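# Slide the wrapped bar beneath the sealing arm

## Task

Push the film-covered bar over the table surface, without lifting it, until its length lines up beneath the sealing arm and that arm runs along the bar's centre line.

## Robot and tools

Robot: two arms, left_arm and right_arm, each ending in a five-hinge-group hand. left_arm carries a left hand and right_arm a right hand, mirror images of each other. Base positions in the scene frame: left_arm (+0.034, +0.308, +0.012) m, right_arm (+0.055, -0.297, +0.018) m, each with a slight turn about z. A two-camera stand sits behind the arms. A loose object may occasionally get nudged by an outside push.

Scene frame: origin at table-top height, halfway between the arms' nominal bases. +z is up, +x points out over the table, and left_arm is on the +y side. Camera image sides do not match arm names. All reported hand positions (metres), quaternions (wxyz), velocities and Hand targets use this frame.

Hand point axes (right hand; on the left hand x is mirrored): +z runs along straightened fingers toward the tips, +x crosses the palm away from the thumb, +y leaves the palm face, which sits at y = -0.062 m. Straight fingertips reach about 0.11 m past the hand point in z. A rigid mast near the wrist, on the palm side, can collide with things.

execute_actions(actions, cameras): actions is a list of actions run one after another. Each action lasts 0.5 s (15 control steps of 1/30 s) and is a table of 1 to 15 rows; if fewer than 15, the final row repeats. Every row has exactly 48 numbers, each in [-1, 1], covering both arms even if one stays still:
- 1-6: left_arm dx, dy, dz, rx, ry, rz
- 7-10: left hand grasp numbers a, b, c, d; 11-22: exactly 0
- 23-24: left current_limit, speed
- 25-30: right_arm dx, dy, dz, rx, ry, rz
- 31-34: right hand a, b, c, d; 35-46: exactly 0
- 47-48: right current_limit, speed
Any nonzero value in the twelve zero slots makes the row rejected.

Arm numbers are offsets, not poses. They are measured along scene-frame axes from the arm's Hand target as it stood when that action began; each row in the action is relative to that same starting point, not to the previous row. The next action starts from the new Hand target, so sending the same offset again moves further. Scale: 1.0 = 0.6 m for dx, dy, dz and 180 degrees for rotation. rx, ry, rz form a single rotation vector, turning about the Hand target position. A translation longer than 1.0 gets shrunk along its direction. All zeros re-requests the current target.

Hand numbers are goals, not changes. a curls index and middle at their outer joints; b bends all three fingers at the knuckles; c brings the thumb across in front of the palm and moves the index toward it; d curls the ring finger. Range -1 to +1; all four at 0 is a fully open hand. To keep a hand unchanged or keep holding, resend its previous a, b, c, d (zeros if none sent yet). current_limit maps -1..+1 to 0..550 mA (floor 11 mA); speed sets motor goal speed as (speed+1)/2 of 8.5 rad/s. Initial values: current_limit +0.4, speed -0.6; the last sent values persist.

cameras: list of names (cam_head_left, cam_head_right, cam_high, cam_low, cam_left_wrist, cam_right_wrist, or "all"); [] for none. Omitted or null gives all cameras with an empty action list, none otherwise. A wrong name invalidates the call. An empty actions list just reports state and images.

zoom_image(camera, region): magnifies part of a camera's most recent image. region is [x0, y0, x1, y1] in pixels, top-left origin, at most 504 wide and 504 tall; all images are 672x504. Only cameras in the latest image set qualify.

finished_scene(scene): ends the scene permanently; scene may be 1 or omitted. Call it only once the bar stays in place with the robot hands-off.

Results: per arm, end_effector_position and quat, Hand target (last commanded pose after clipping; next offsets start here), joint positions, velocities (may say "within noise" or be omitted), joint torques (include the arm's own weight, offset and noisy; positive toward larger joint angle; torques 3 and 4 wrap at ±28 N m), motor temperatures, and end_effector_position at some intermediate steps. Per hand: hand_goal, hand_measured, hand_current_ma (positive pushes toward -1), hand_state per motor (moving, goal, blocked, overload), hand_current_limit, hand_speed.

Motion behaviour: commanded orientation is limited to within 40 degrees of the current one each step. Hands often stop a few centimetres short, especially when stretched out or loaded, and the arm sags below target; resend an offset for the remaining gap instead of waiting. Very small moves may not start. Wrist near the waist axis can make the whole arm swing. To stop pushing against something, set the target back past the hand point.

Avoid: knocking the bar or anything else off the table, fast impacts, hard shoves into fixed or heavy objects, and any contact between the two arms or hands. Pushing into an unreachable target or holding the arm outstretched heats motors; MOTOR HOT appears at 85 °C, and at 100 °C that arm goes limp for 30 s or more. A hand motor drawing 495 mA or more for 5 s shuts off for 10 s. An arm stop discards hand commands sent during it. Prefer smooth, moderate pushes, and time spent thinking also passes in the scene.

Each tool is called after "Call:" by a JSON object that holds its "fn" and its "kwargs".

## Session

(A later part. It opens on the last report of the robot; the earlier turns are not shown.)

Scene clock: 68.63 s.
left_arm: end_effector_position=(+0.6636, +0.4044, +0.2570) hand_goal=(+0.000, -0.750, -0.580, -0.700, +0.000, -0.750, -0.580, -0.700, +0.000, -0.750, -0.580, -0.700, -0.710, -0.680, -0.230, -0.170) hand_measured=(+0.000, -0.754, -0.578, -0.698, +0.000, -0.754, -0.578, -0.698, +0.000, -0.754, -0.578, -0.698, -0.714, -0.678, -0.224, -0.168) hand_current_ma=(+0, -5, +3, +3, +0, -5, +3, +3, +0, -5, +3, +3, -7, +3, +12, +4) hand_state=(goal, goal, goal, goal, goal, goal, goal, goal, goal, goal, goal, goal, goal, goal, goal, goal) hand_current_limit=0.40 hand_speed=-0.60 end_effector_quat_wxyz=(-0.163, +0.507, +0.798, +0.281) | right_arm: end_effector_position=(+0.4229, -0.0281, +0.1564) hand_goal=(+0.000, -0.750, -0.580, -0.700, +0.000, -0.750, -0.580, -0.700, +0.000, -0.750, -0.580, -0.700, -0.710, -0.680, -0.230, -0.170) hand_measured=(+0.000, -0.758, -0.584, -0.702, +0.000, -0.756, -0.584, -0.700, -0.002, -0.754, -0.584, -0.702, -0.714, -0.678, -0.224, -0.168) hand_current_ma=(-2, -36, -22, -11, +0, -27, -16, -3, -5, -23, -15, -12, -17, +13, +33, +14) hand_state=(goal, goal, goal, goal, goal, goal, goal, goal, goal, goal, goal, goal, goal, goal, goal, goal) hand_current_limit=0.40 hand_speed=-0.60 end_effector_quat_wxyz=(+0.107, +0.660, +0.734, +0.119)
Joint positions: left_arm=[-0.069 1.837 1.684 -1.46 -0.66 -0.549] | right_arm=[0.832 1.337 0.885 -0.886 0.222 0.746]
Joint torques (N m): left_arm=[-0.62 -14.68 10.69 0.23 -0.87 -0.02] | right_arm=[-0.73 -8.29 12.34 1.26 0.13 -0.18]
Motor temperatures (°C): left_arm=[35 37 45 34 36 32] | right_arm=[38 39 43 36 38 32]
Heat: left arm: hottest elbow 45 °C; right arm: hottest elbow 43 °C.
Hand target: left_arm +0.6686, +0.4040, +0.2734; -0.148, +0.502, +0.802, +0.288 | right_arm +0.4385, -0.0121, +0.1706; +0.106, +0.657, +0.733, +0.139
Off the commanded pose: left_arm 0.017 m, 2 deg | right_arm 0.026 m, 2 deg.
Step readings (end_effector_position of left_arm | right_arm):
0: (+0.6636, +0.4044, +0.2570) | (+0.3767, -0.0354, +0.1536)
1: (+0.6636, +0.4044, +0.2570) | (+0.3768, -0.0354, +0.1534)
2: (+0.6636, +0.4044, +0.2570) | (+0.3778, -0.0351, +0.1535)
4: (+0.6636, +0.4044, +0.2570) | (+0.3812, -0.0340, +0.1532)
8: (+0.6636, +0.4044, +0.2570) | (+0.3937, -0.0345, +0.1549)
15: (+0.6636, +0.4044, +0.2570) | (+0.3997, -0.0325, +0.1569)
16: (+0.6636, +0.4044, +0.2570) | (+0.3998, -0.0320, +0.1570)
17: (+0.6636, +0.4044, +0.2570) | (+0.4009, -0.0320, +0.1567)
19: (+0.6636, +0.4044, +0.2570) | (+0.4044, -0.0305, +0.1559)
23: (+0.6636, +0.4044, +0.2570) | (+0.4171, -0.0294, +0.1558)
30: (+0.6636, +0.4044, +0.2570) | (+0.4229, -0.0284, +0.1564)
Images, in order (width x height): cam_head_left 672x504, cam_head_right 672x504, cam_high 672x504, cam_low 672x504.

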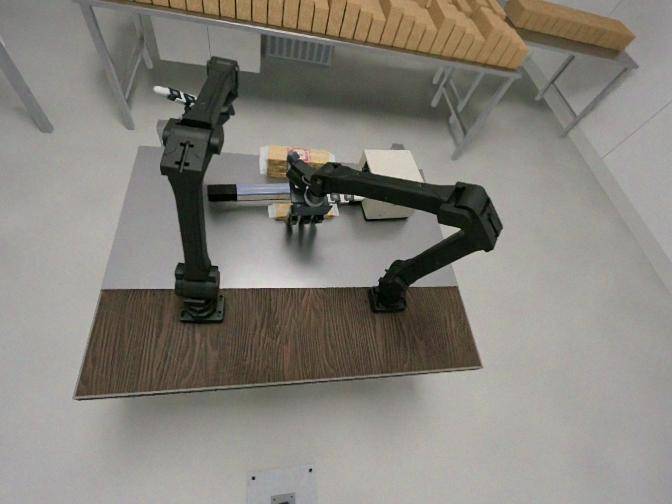

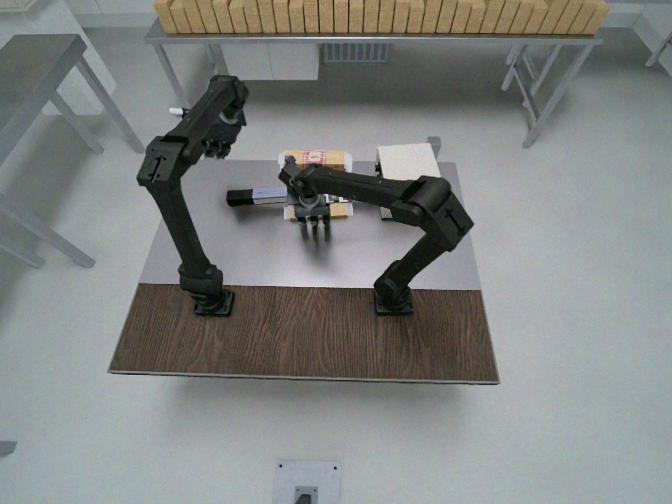

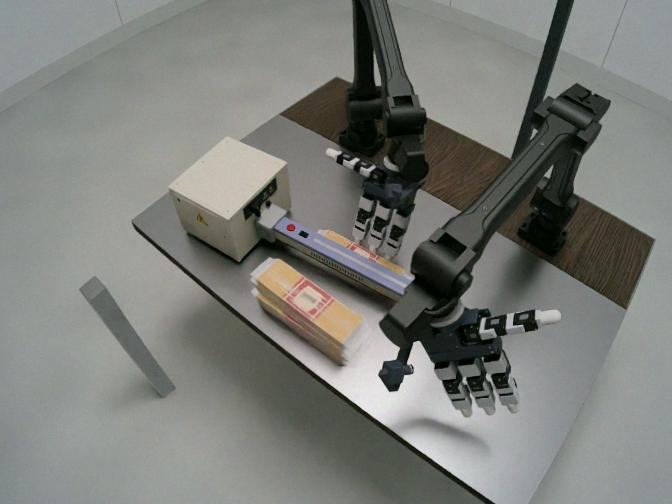

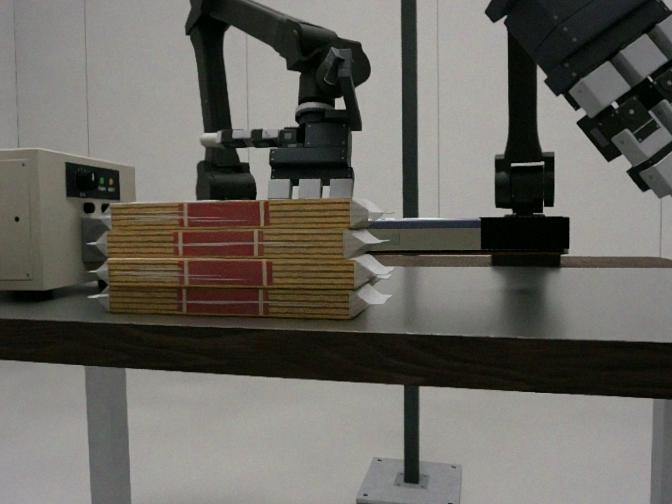

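Call:
{"fn": "execute_actions", "kwargs": {"actions": [[[0,0,0,0,0,0,0,0,0,0,0,0,0,0,0,0,0,0,0,0,0,0,0.4,-0.6,0.03,-0.003,0.002,0,0,0,0,0,0,0,0,0,0,0,0,0,0,0,0,0,0,0,0.4,-0.6]],[[0,0,0,0,0,0,0,0,0,0,0,0,0,0,0,0,0,0,0,0,0,0,0.4,-0.6,0.03,-0.003,0.002,0,0,0,0,0,0,0,0,0,0,0,0,0,0,0,0,0,0,0,0.4,-0.6]]], "cameras": ["cam_high","cam_head_right","cam_head_left","cam_low"]}}

Call:
{"fn": "zoom_image", "kwargs": {"camera": "cam_high", "region": [290, 190, 430, 310]}}

Call:
{"fn": "zoom_image", "kwargs": {"camera": "cam_head_right", "region": [260, 160, 380, 245]}}

Call:
{"fn": "zoom_image", "kwargs": {"camera": "cam_head_left", "region": [240, 160, 360, 245]}}

Scene clock: 73.67 s.
left_arm: end_effector_position=(+0.6636, +0.4044, +0.2570) hand_goal=(+0.000, -0.750, -0.580, -0.700, +0.000, -0.750, -0.580, -0.700, +0.000, -0.750, -0.580, -0.700, -0.710, -0.680, -0.230, -0.170) hand_measured=(+0.000, -0.754, -0.578, -0.698, +0.000, -0.754, -0.578, -0.698, +0.000, -0.754, -0.578, -0.698, -0.714, -0.678, -0.224, -0.168) hand_current_ma=(+0, -5, +3, +3, +0, -5, +3, +3, +0, -5, +3, +3, -7, +3, +12, +4) hand_state=(goal, goal, goal, goal, goal, goal, goal, goal, goal, goal, goal, goal, goal, goal, goal, goal) hand_current_limit=0.40 hand_speed=-0.60 end_effector_quat_wxyz=(-0.163, +0.507, +0.798, +0.281) | right_arm: end_effector_position=(+0.4573, -0.0302, +0.1589) hand_goal=(+0.000, -0.750, -0.580, -0.700, +0.000, -0.750, -0.580, -0.700, +0.000, -0.750, -0.580, -0.700, -0.710, -0.680, -0.230, -0.170) hand_measured=(+0.000, -0.758, -0.584, -0.702, +0.000, -0.756, -0.584, -0.700, -0.002, -0.754, -0.584, -0.702, -0.714, -0.678, -0.224, -0.168) hand_current_ma=(-2, -38, -22, -11, +0, -33, -16, -3, -5, -23, -15, -12, -17, +13, +33, +14) hand_state=(goal, goal, goal, goal, goal, goal, goal, goal, goal, goal, goal, goal, goal, goal, goal, goal) hand_current_limit=0.40 hand_speed=-0.60 end_effector_quat_wxyz=(+0.105, +0.660, +0.734, +0.119)
Joint positions: left_arm=[-0.069 1.837 1.684 -1.46 -0.66 -0.549] | right_arm=[0.758 1.387 0.941 -0.876 0.201 0.672]
Joint torques (N m): left_arm=[-0.85 -14.8 10.66 0.23 -0.87 -0.03] | right_arm=[-1.61 -8.94 12.44 1.32 0.15 -0.19]
Heat: left arm: hottest elbow 45 °C; right arm: hottest elbow 44 °C.
Hand target: left_arm +0.6686, +0.4040, +0.2734; -0.148, +0.502, +0.802, +0.288 | right_arm +0.4744, -0.0157, +0.1731; +0.106, +0.657, +0.733, +0.139
Off the commanded pose: left_arm 0.017 m, 2 deg | right_arm 0.027 m, 2 deg.
Step readings (end_effector_position of left_arm | right_arm):
0: (+0.6636, +0.4044, +0.2570) | (+0.4228, -0.0280, +0.1564)
1: (+0.6636, +0.4044, +0.2570) | (+0.4230, -0.0280, +0.1565)
2: (+0.6636, +0.4044, +0.2570) | (+0.4238, -0.0281, +0.1564)
4: (+0.6636, +0.4044, +0.2570) | (+0.4263, -0.0275, +0.1561)
8: (+0.6636, +0.4044, +0.2570) | (+0.4356, -0.0288, +0.1569)
15: (+0.6636, +0.4044, +0.2570) | (+0.4400, -0.0291, +0.1577)
16: (+0.6636, +0.4044, +0.2570) | (+0.4400, -0.0291, +0.1577)
17: (+0.6636, +0.4044, +0.2570) | (+0.4408, -0.0292, +0.1575)
19: (+0.6636, +0.4044, +0.2570) | (+0.4435, -0.0287, +0.1574)
23: (+0.6636, +0.4044, +0.2570) | (+0.4530, -0.0298, +0.1581)
30: (+0.6636, +0.4044, +0.2570) | (+0.4573, -0.0304, +0.1589)
Images, in order (width x height): cam_head_left 672x504, cam_head_right 672x504, cam_high 672x504, cam_low 672x504.

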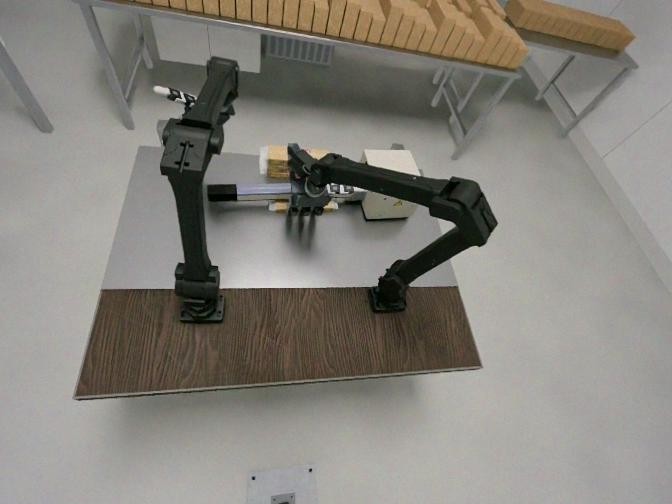

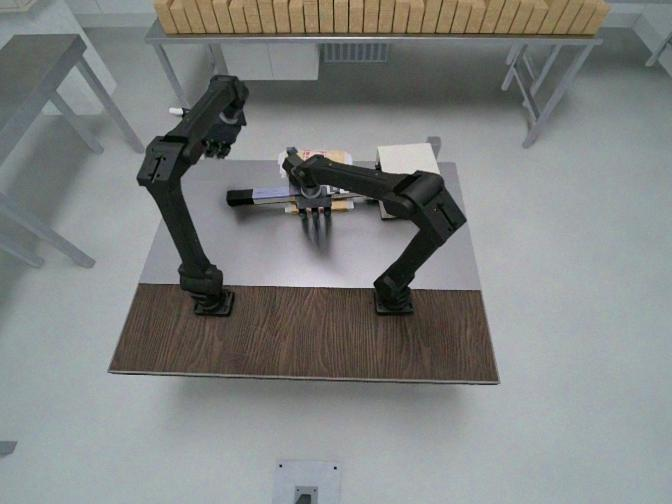

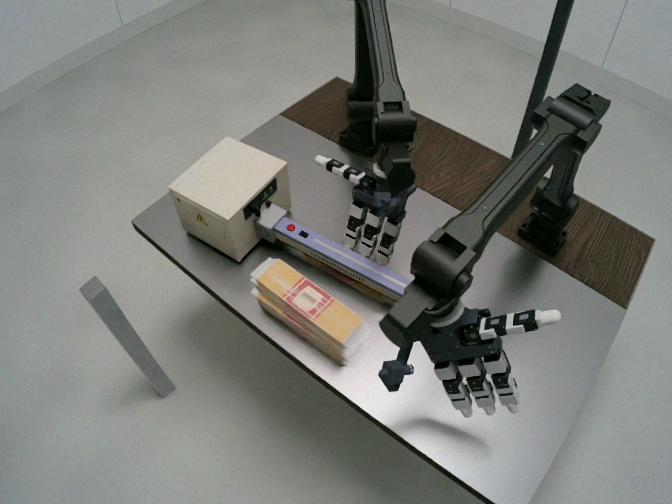

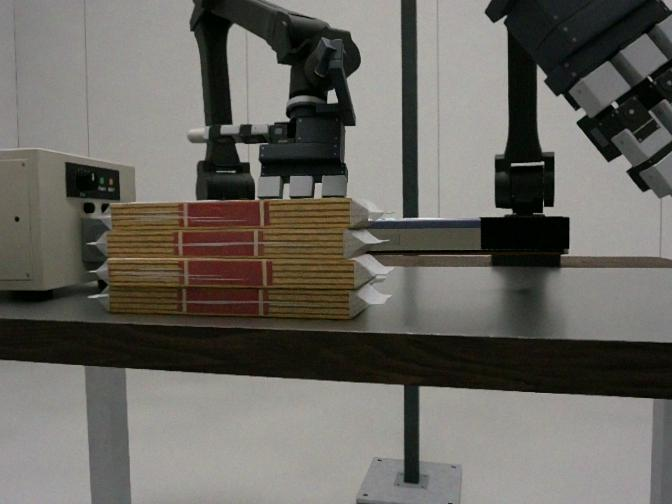

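Scaled by 3.600 from the camera's 672x504 image, which has a finer 960x720 frame.

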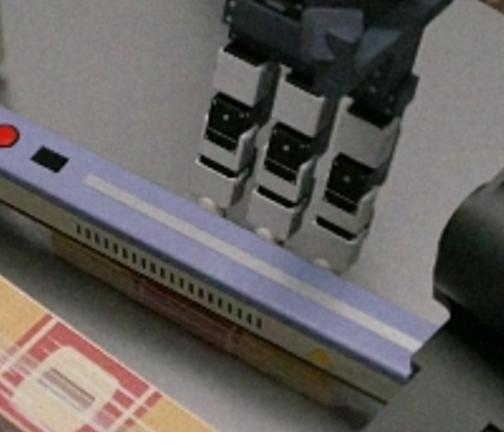

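Scaled by 4.200 from the camera's 672x504 image, which has a finer 960x720 frame.

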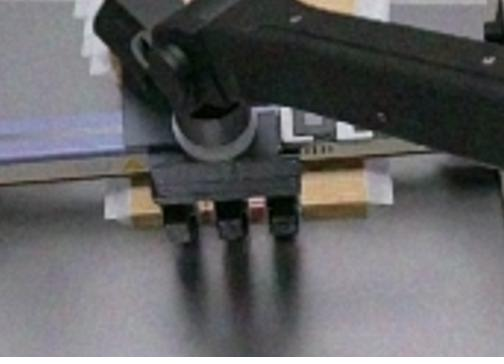

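Scaled by 4.200 from the camera's 672x504 image, which has a finer 960x720 frame.

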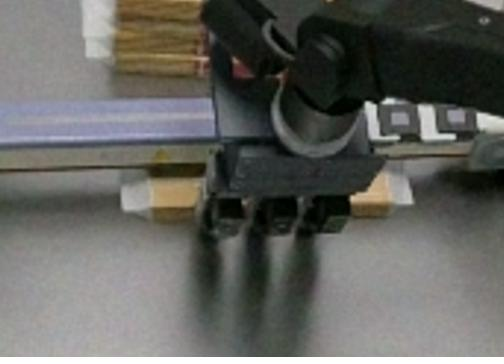

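Call:
{"fn": "execute_actions", "kwargs": {"actions": [[[0,0,0,0,0,0,0,0,0,0,0,0,0,0,0,0,0,0,0,0,0,0,0.4,-0.6,0.024,-0.002,0.001,0,0,0,0,0,0,0,0,0,0,0,0,0,0,0,0,0,0,0,0.4,-0.6]]], "cameras": ["cam_high","cam_head_right","cam_head_left"]}}

Call:
{"fn": "zoom_image", "kwargs": {"camera": "cam_high", "region": [290, 190, 430, 310]}}

Call:
{"fn": "zoom_image", "kwargs": {"camera": "cam_head_right", "region": [260, 160, 380, 245]}}

Call:
{"fn": "zoom_image", "kwargs": {"camera": "cam_head_left", "region": [240, 160, 360, 245]}}

Scene clock: 79.13 s.
left_arm: end_effector_position=(+0.6636, +0.4044, +0.2570) hand_goal=(+0.000, -0.750, -0.580, -0.700, +0.000, -0.750, -0.580, -0.700, +0.000, -0.750, -0.580, -0.700, -0.710, -0.680, -0.230, -0.170) hand_measured=(+0.000, -0.754, -0.578, -0.698, +0.000, -0.754, -0.578, -0.698, +0.000, -0.754, -0.578, -0.698, -0.714, -0.678, -0.224, -0.168) hand_current_ma=(+0, -5, +3, +3, +0, -5, +3, +3, +0, -5, +3, +3, -7, +3, +12, +4) hand_state=(goal, goal, goal, goal, goal, goal, goal, goal, goal, goal, goal, goal, goal, goal, goal, goal) hand_current_limit=0.40 hand_speed=-0.60 end_effector_quat_wxyz=(-0.163, +0.507, +0.798, +0.281) | right_arm: end_effector_position=(+0.4709, -0.0305, +0.1593) hand_goal=(+0.000, -0.750, -0.580, -0.700, +0.000, -0.750, -0.580, -0.700, +0.000, -0.750, -0.580, -0.700, -0.710, -0.680, -0.230, -0.170) hand_measured=(+0.000, -0.758, -0.584, -0.702, +0.000, -0.756, -0.584, -0.700, -0.002, -0.754, -0.584, -0.702, -0.714, -0.678, -0.224, -0.168) hand_current_ma=(-2, -37, -22, -11, +0, -31, -16, -3, -5, -23, -15, -12, -17, +13, +33, +14) hand_state=(goal, goal, goal, goal, goal, goal, goal, goal, goal, goal, goal, goal, goal, goal, goal, goal) hand_current_limit=0.40 hand_speed=-0.60 end_effector_quat_wxyz=(+0.105, +0.660, +0.735, +0.118)
Joint positions: left_arm=[-0.069 1.837 1.684 -1.46 -0.66 -0.549] | right_arm=[0.731 1.41 0.965 -0.873 0.193 0.645]
Joint torques (N m): left_arm=[-0.73 -14.86 10.67 0.25 -0.87 -0.03] | right_arm=[-0.97 -9.64 12.45 1.5 0.14 -0.16]
Heat: left arm: hottest elbow 46 °C; right arm: hottest elbow 44 °C.
Hand target: left_arm +0.6686, +0.4040, +0.2734; -0.148, +0.502, +0.802, +0.288 | right_arm +0.4889, -0.0169, +0.1736; +0.106, +0.657, +0.733, +0.139
Off the commanded pose: left_arm 0.017 m, 2 deg | right_arm 0.027 m, 2 deg.
Step readings (end_effector_position of left_arm | right_arm):
0: (+0.6636, +0.4044, +0.2570) | (+0.4573, -0.0302, +0.1589)
1: (+0.6636, +0.4044, +0.2570) | (+0.4574, -0.0302, +0.1588)
2: (+0.6636, +0.4044, +0.2570) | (+0.4582, -0.0304, +0.1590)
4: (+0.6636, +0.4044, +0.2570) | (+0.4603, -0.0296, +0.1587)
8: (+0.6636, +0.4044, +0.2570) | (+0.4675, -0.0302, +0.1588)
15: (+0.6636, +0.4044, +0.2570) | (+0.4709, -0.0306, +0.1593)
Images, in order (width x height): cam_head_left 672x504, cam_head_right 672x504, cam_high 672x504.

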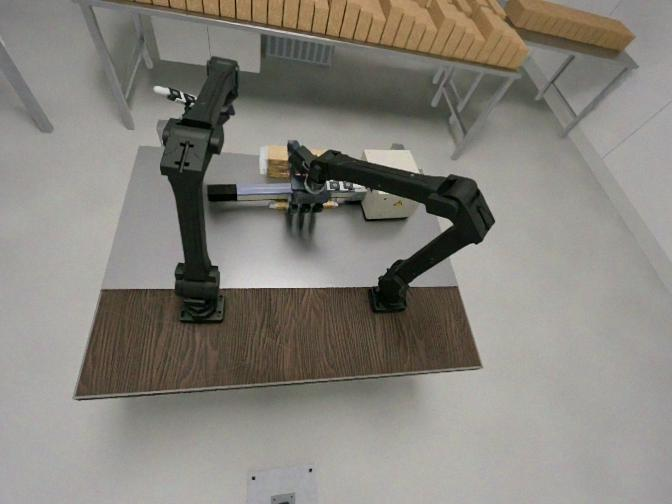

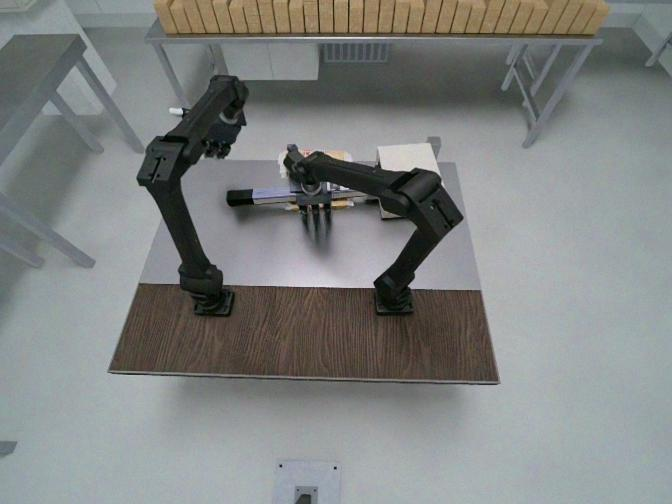

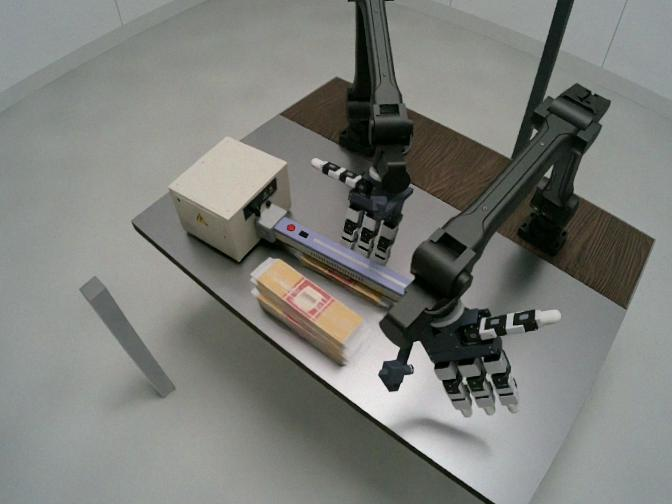

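Scaled by 3.600 from the camera's 672x504 image, which has a finer 960x720 frame.

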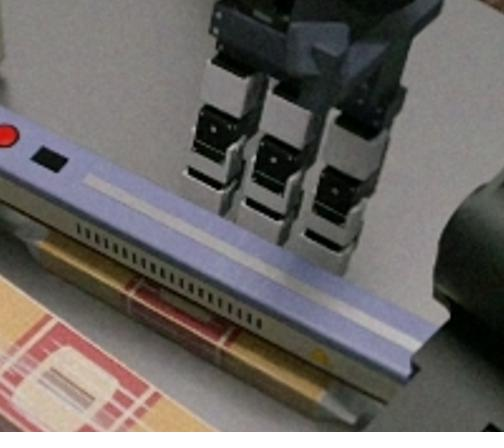

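Scaled by 4.200 from the camera's 672x504 image, which has a finer 960x720 frame.

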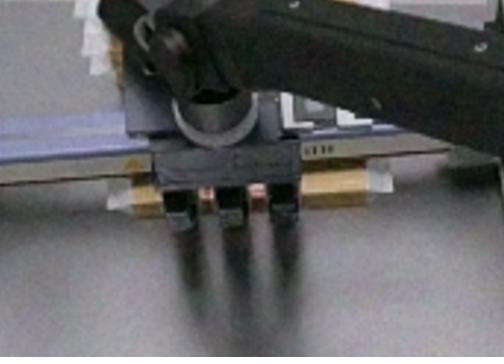

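Scaled by 4.200 from the camera's 672x504 image, which has a finer 960x720 frame.

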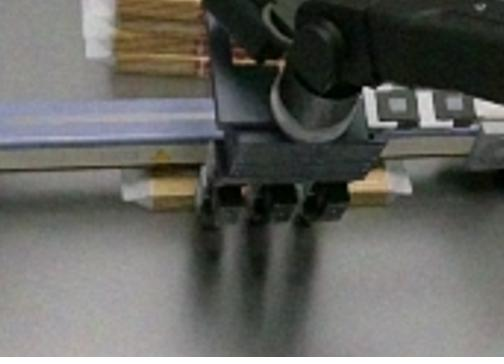

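Call:
{"fn": "zoom_image", "kwargs": {"camera": "cam_high", "region": [290, 235, 400, 315]}}

Call:
{"fn": "zoom_image", "kwargs": {"camera": "cam_head_right", "region": [280, 185, 360, 225]}}

Call:
{"fn": "zoom_image", "kwargs": {"camera": "cam_head_left", "region": [262, 185, 342, 225]}}

Scaled by 4.582 from the camera's 672x504 image, which has a finer 960x720 frame.

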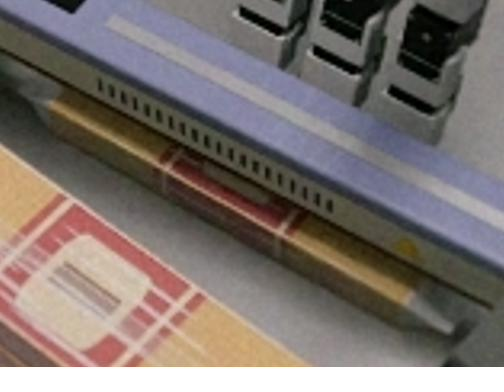

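Scaled by 6.300 from the camera's 672x504 image, which has a finer 960x720 frame.

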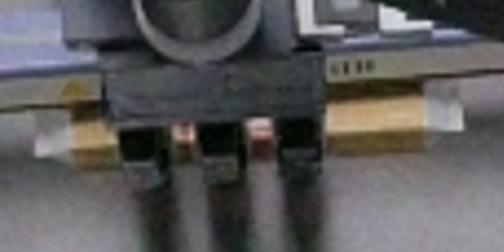

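Scaled by 6.300 from the camera's 672x504 image, which has a finer 960x720 frame.

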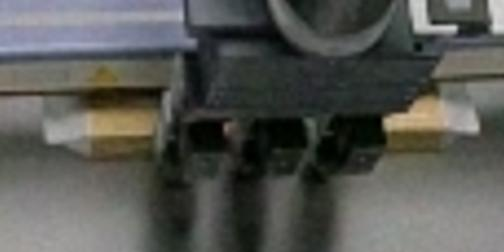

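Call:
{"fn": "zoom_image", "kwargs": {"camera": "cam_high", "region": [330, 250, 390, 300]}}

Call:
{"fn": "zoom_image", "kwargs": {"camera": "cam_head_right", "region": [320, 180, 370, 220]}}

Call:
{"fn": "zoom_image", "kwargs": {"camera": "cam_head_left", "region": [260, 180, 310, 220]}}

Scaled by 8.400 from the camera's 672x504 image, which has a finer 960x720 frame.

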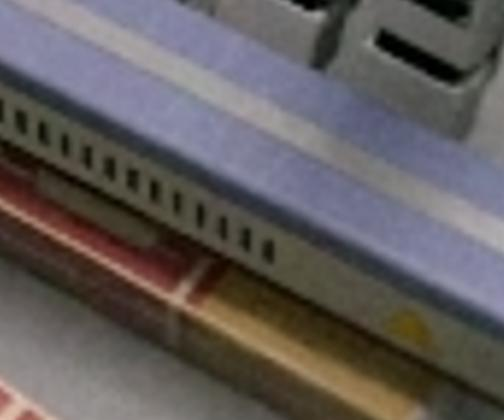

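Scaled by 10.080 from the camera's 672x504 image, which has a finer 960x720 frame.

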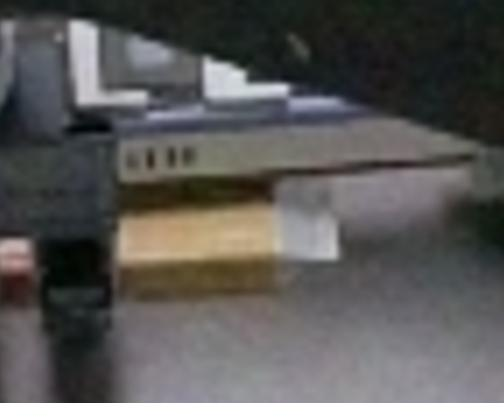

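Scaled by 10.080 from the camera's 672x504 image, which has a finer 960x720 frame.

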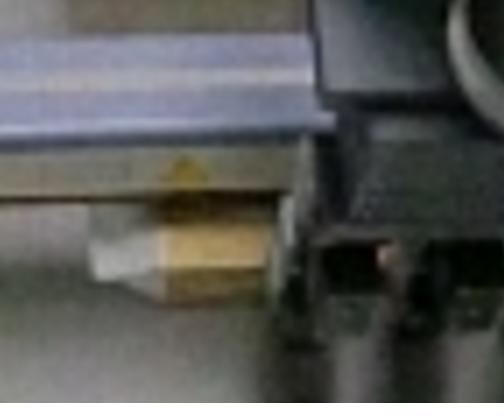

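Call:
{"fn": "execute_actions", "kwargs": {"actions": [[[0,0,0,0,0,0,0,0,0,0,0,0,0,0,0,0,0,0,0,0,0,0,0.4,-0.6,0.011,0,0.001,0,0,0.0125,0,0,0,0,0,0,0,0,0,0,0,0,0,0,0,0,0.4,-0.6]]], "cameras": ["cam_high","cam_head_right","cam_head_left"]}}

Call:
{"fn": "zoom_image", "kwargs": {"camera": "cam_high", "region": [290, 235, 400, 315]}}

Call:
{"fn": "zoom_image", "kwargs": {"camera": "cam_head_right", "region": [270, 180, 370, 230]}}

Call:
{"fn": "zoom_image", "kwargs": {"camera": "cam_head_left", "region": [255, 180, 355, 230]}}

Scene clock: 86.27 s.
left_arm: end_effector_position=(+0.6636, +0.4044, +0.2570) hand_goal=(+0.000, -0.750, -0.580, -0.700, +0.000, -0.750, -0.580, -0.700, +0.000, -0.750, -0.580, -0.700, -0.710, -0.680, -0.230, -0.170) hand_measured=(+0.000, -0.754, -0.578, -0.698, +0.000, -0.754, -0.578, -0.698, +0.000, -0.754, -0.578, -0.698, -0.714, -0.678, -0.224, -0.168) hand_current_ma=(+0, -5, +3, +3, +0, -5, +3, +3, +0, -5, +3, +3, -7, +3, +12, +4) hand_state=(goal, goal, goal, goal, goal, goal, goal, goal, goal, goal, goal, goal, goal, goal, goal, goal) hand_current_limit=0.40 hand_speed=-0.60 end_effector_quat_wxyz=(-0.163, +0.507, +0.798, +0.281) | right_arm: end_effector_position=(+0.4764, -0.0304, +0.1589) hand_goal=(+0.000, -0.750, -0.580, -0.700, +0.000, -0.750, -0.580, -0.700, +0.000, -0.750, -0.580, -0.700, -0.710, -0.680, -0.230, -0.170) hand_measured=(+0.000, -0.758, -0.584, -0.702, +0.000, -0.754, -0.584, -0.700, -0.002, -0.754, -0.584, -0.702, -0.714, -0.678, -0.224, -0.168) hand_current_ma=(-2, -43, -22, -11, +0, -24, -16, -3, -5, -23, -15, -12, -17, +13, +33, +14) hand_state=(goal, goal, goal, goal, goal, goal, goal, goal, goal, goal, goal, goal, goal, goal, goal, goal) hand_current_limit=0.40 hand_speed=-0.60 end_effector_quat_wxyz=(+0.101, +0.646, +0.748, +0.119)
Joint positions: left_arm=[-0.069 1.837 1.684 -1.46 -0.66 -0.549] | right_arm=[0.712 1.41 0.965 -0.865 0.175 0.588]
Joint torques (N m): left_arm=[-0.62 -15.03 10.69 0.27 -0.87 -0.03] | right_arm=[-1.44 -10.11 12.62 1.61 0.14 -0.14]
Heat: left arm: hottest elbow 46 °C; right arm: hottest elbow 46 °C.
Hand target: left_arm +0.6686, +0.4040, +0.2734; -0.148, +0.502, +0.802, +0.288 | right_arm +0.4955, -0.0169, +0.1742; +0.103, +0.643, +0.746, +0.141
Off the commanded pose: left_arm 0.017 m, 2 deg | right_arm 0.028 m, 3 deg.
Step readings (end_effector_position of left_arm | right_arm):
0: (+0.6636, +0.4044, +0.2570) | (+0.4709, -0.0305, +0.1593)
1: (+0.6636, +0.4044, +0.2570) | (+0.4710, -0.0305, +0.1592)
2: (+0.6636, +0.4044, +0.2570) | (+0.4710, -0.0300, +0.1590)
4: (+0.6636, +0.4044, +0.2570) | (+0.4718, -0.0295, +0.1586)
8: (+0.6636, +0.4044, +0.2570) | (+0.4750, -0.0306, +0.1588)
15: (+0.6636, +0.4044, +0.2570) | (+0.4763, -0.0308, +0.1588)
Images, in order (width x height): cam_head_left 672x504, cam_head_right 672x504, cam_high 672x504.

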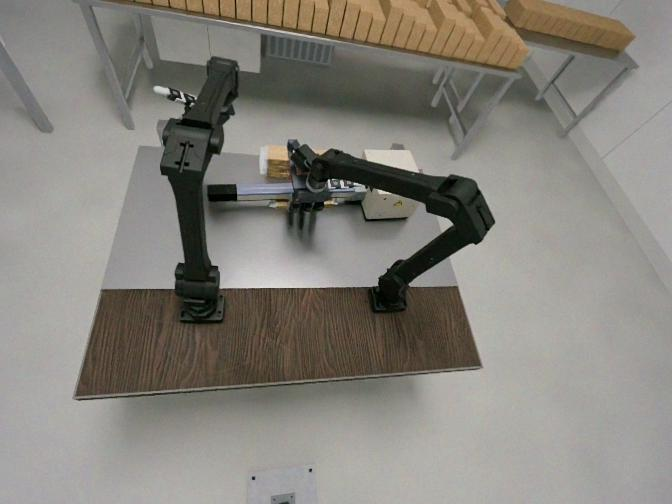

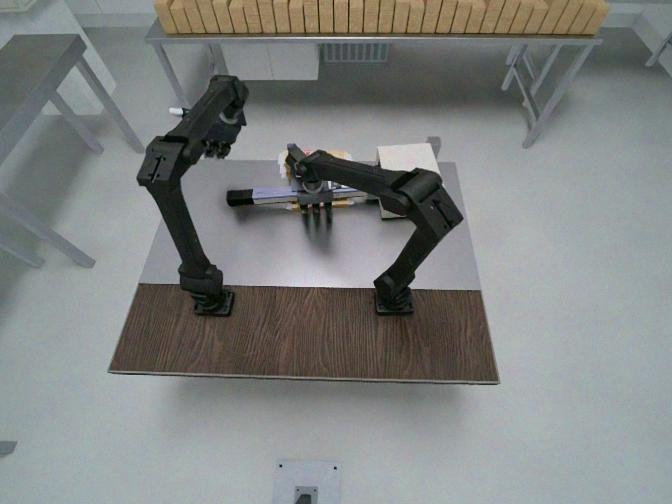

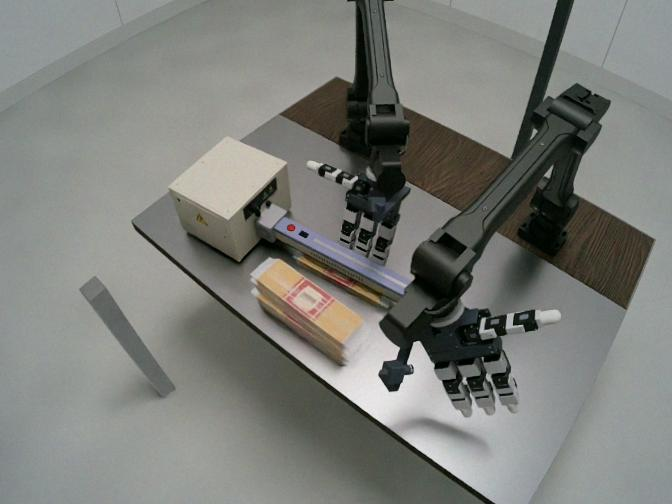

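Scaled by 4.582 from the camera's 672x504 image, which has a finer 960x720 frame.

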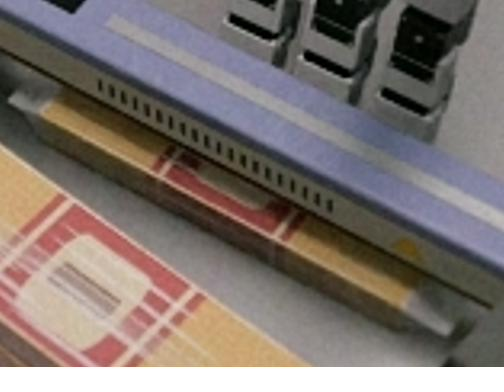

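Scaled by 5.040 from the camera's 672x504 image, which has a finer 960x720 frame.

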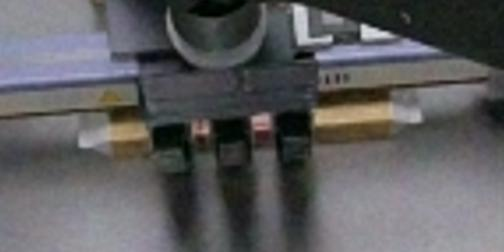

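Scaled by 5.040 from the camera's 672x504 image, which has a finer 960x720 frame.

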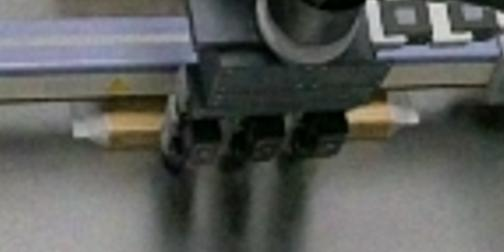

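Call:
{"fn": "zoom_image", "kwargs": {"camera": "cam_head_right", "region": [325, 185, 365, 217]}}

Call:
{"fn": "zoom_image", "kwargs": {"camera": "cam_head_right", "region": [280, 187, 320, 219]}}

Call:
{"fn": "zoom_image", "kwargs": {"camera": "cam_head_left", "region": [262, 182, 302, 214]}}

Call:
{"fn": "zoom_image", "kwargs": {"camera": "cam_head_left", "region": [315, 182, 355, 214]}}

Call:
{"fn": "zoom_image", "kwargs": {"camera": "cam_high", "region": [290, 240, 340, 280]}}

Call:
{"fn": "zoom_image", "kwargs": {"camera": "cam_high", "region": [345, 265, 395, 305]}}

Scaled by 12.600 from the camera's 672x504 image, which has a finer 960x720 frame.

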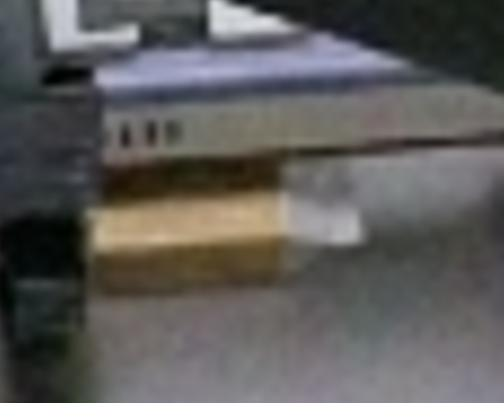

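Scaled by 12.600 from the camera's 672x504 image, which has a finer 960x720 frame.

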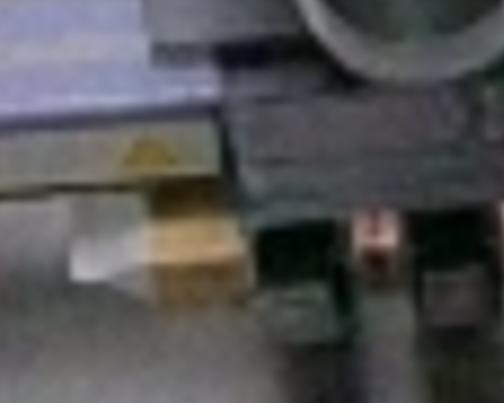

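Scaled by 12.600 from the camera's 672x504 image, which has a finer 960x720 frame.

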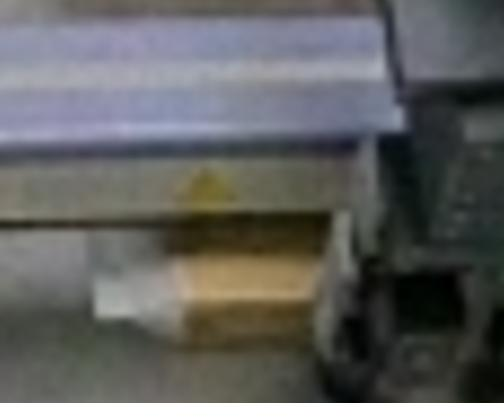

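Scaled by 12.600 from the camera's 672x504 image, which has a finer 960x720 frame.

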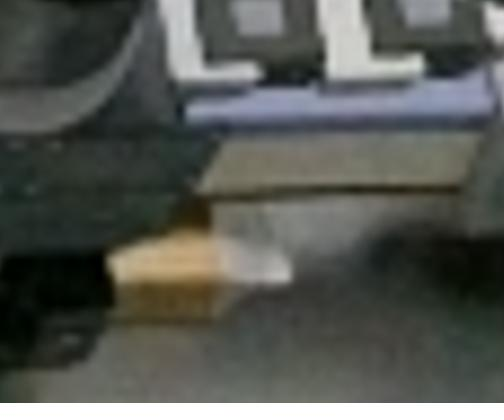

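Scaled by 10.080 from the camera's 672x504 image, which has a finer 960x720 frame.

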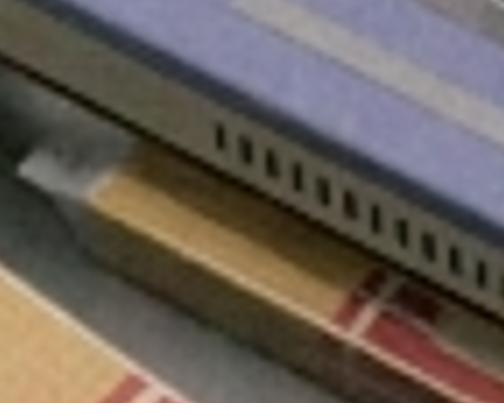

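Scaled by 10.080 from the camera's 672x504 image, which has a finer 960x720 frame.

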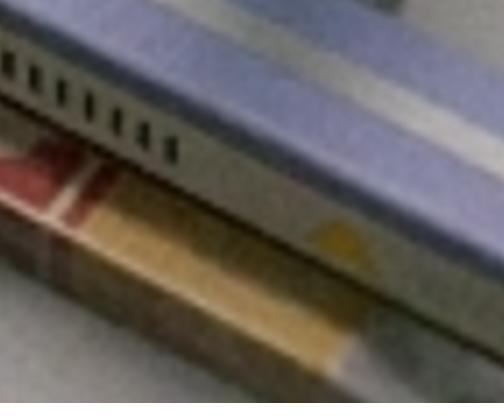

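Call:
{"fn": "execute_actions", "kwargs": {"actions": [[[0,0,0,0,0,0,0,0,0,0,0,0,0,0,0,0,0,0,0,0,0,0,0.4,-0.6,-0.06,-0.01,0,0,0,0,0,0,0,0,0,0,0,0,0,0,0,0,0,0,0,0,0.4,-0.6]],[[0,0,0,0,0,0,0,0,0,0,0,0,0,0,0,0,0,0,0,0,0,0,0.4,-0.6,-0.06,0,0.01,0,0,0,0,0,0,0,0,0,0,0,0,0,0,0,0,0,0,0,0.4,-0.6]]], "cameras": ["cam_high","cam_head_right","cam_head_left"]}}

Call:
{"fn": "zoom_image", "kwargs": {"camera": "cam_high", "region": [290, 235, 400, 315]}}

Call:
{"fn": "zoom_image", "kwargs": {"camera": "cam_head_right", "region": [270, 180, 370, 230]}}

Call:
{"fn": "zoom_image", "kwargs": {"camera": "cam_head_left", "region": [255, 180, 355, 230]}}

Scene clock: 91.80 s.
left_arm: end_effector_position=(+0.6636, +0.4044, +0.2570) hand_goal=(+0.000, -0.750, -0.580, -0.700, +0.000, -0.750, -0.580, -0.700, +0.000, -0.750, -0.580, -0.700, -0.710, -0.680, -0.230, -0.170) hand_measured=(+0.000, -0.754, -0.578, -0.698, +0.000, -0.754, -0.578, -0.698, +0.000, -0.754, -0.578, -0.698, -0.714, -0.678, -0.224, -0.168) hand_current_ma=(+0, -5, +3, +3, +0, -5, +3, +3, +0, -5, +3, +3, -7, +3, +12, +4) hand_state=(goal, goal, goal, goal, goal, goal, goal, goal, goal, goal, goal, goal, goal, goal, goal, goal) hand_current_limit=0.40 hand_speed=-0.60 end_effector_quat_wxyz=(-0.163, +0.507, +0.798, +0.281) | right_arm: end_effector_position=(+0.4270, -0.0202, +0.1819) hand_goal=(+0.000, -0.750, -0.580, -0.700, +0.000, -0.750, -0.580, -0.700, +0.000, -0.750, -0.580, -0.700, -0.710, -0.680, -0.230, -0.170) hand_measured=(+0.000, -0.754, -0.584, -0.702, +0.000, -0.752, -0.582, -0.700, -0.002, -0.754, -0.584, -0.702, -0.714, -0.678, -0.224, -0.168) hand_current_ma=(-2, -17, -14, -11, +0, -14, -13, -3, -5, -16, -14, -12, -17, +13, +33, +14) hand_state=(goal, goal, goal, goal, goal, goal, goal, goal, goal, goal, goal, goal, goal, goal, goal, goal) hand_current_limit=0.40 hand_speed=-0.60 end_effector_quat_wxyz=(+0.103, +0.640, +0.748, +0.146)
Joint positions: left_arm=[-0.069 1.837 1.684 -1.46 -0.66 -0.549] | right_arm=[0.824 1.29 0.899 -0.884 0.206 0.684]
Joint torques (N m): left_arm=[-0.85 -14.68 10.66 0.25 -0.87 -0.03] | right_arm=[-0.44 -10.29 8.49 0.59 0.43 0.11]
Heat: left arm: hottest elbow 46 °C; right arm: hottest elbow 47 °C.
Hand target: left_arm +0.6686, +0.4040, +0.2734; -0.148, +0.502, +0.802, +0.288 | right_arm +0.4235, -0.0230, +0.1802; +0.103, +0.643, +0.746, +0.141
Off the commanded pose: left_arm 0.017 m, 2 deg | right_arm 0.005 m, 1 deg.
Step readings (end_effector_position of left_arm | right_arm):
0: (+0.6636, +0.4044, +0.2570) | (+0.4763, -0.0303, +0.1588)
1: (+0.6636, +0.4044, +0.2570) | (+0.4763, -0.0303, +0.1588)
2: (+0.6636, +0.4044, +0.2570) | (+0.4763, -0.0302, +0.1591)
4: (+0.6636, +0.4044, +0.2570) | (+0.4751, -0.0292, +0.1607)
8: (+0.6636, +0.4044, +0.2570) | (+0.4671, -0.0252, +0.1686)
15: (+0.6636, +0.4044, +0.2570) | (+0.4620, -0.0220, +0.1772)
16: (+0.6636, +0.4044, +0.2570) | (+0.4616, -0.0225, +0.1765)
17: (+0.6636, +0.4044, +0.2570) | (+0.4600, -0.0226, +0.1762)
19: (+0.6636, +0.4044, +0.2570) | (+0.4535, -0.0247, +0.1753)
23: (+0.6636, +0.4044, +0.2570) | (+0.4341, -0.0222, +0.1760)
30: (+0.6636, +0.4044, +0.2570) | (+0.4273, -0.0191, +0.1821)
Images, in order (width x height): cam_head_left 672x504, cam_head_right 672x504, cam_high 672x504.

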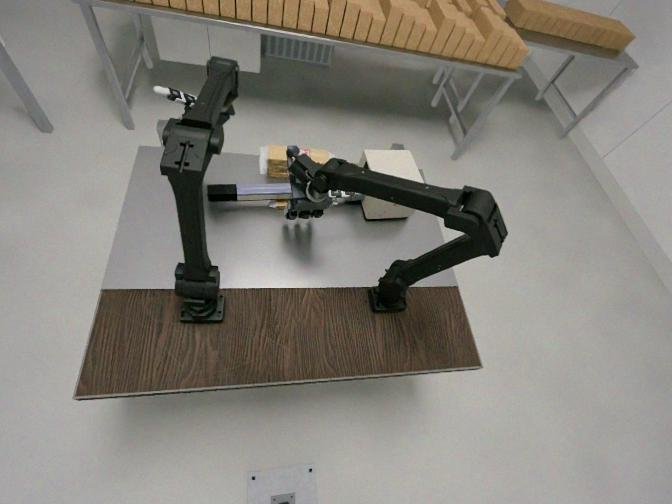

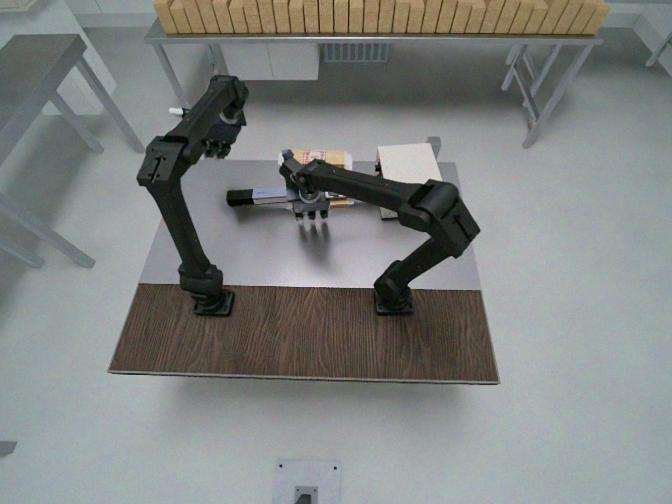

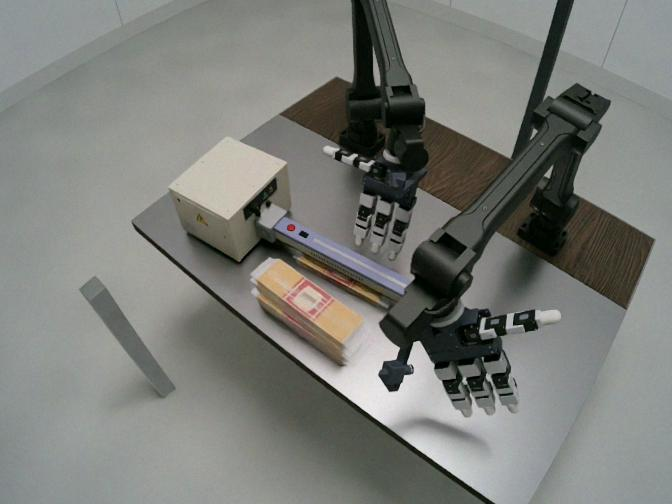

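Scaled by 4.582 from the camera's 672x504 image, which has a finer 960x720 frame.

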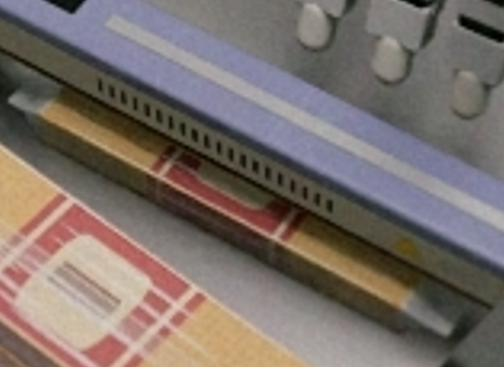

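Scaled by 5.040 from the camera's 672x504 image, which has a finer 960x720 frame.

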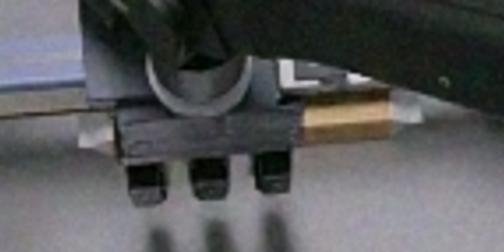

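Scaled by 5.040 from the camera's 672x504 image, which has a finer 960x720 frame.

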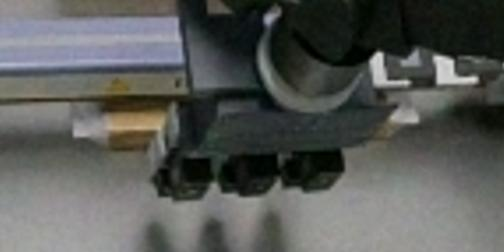

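Call:
{"fn": "finished_scene", "kwargs": {}}

The scene is finished: the task was done.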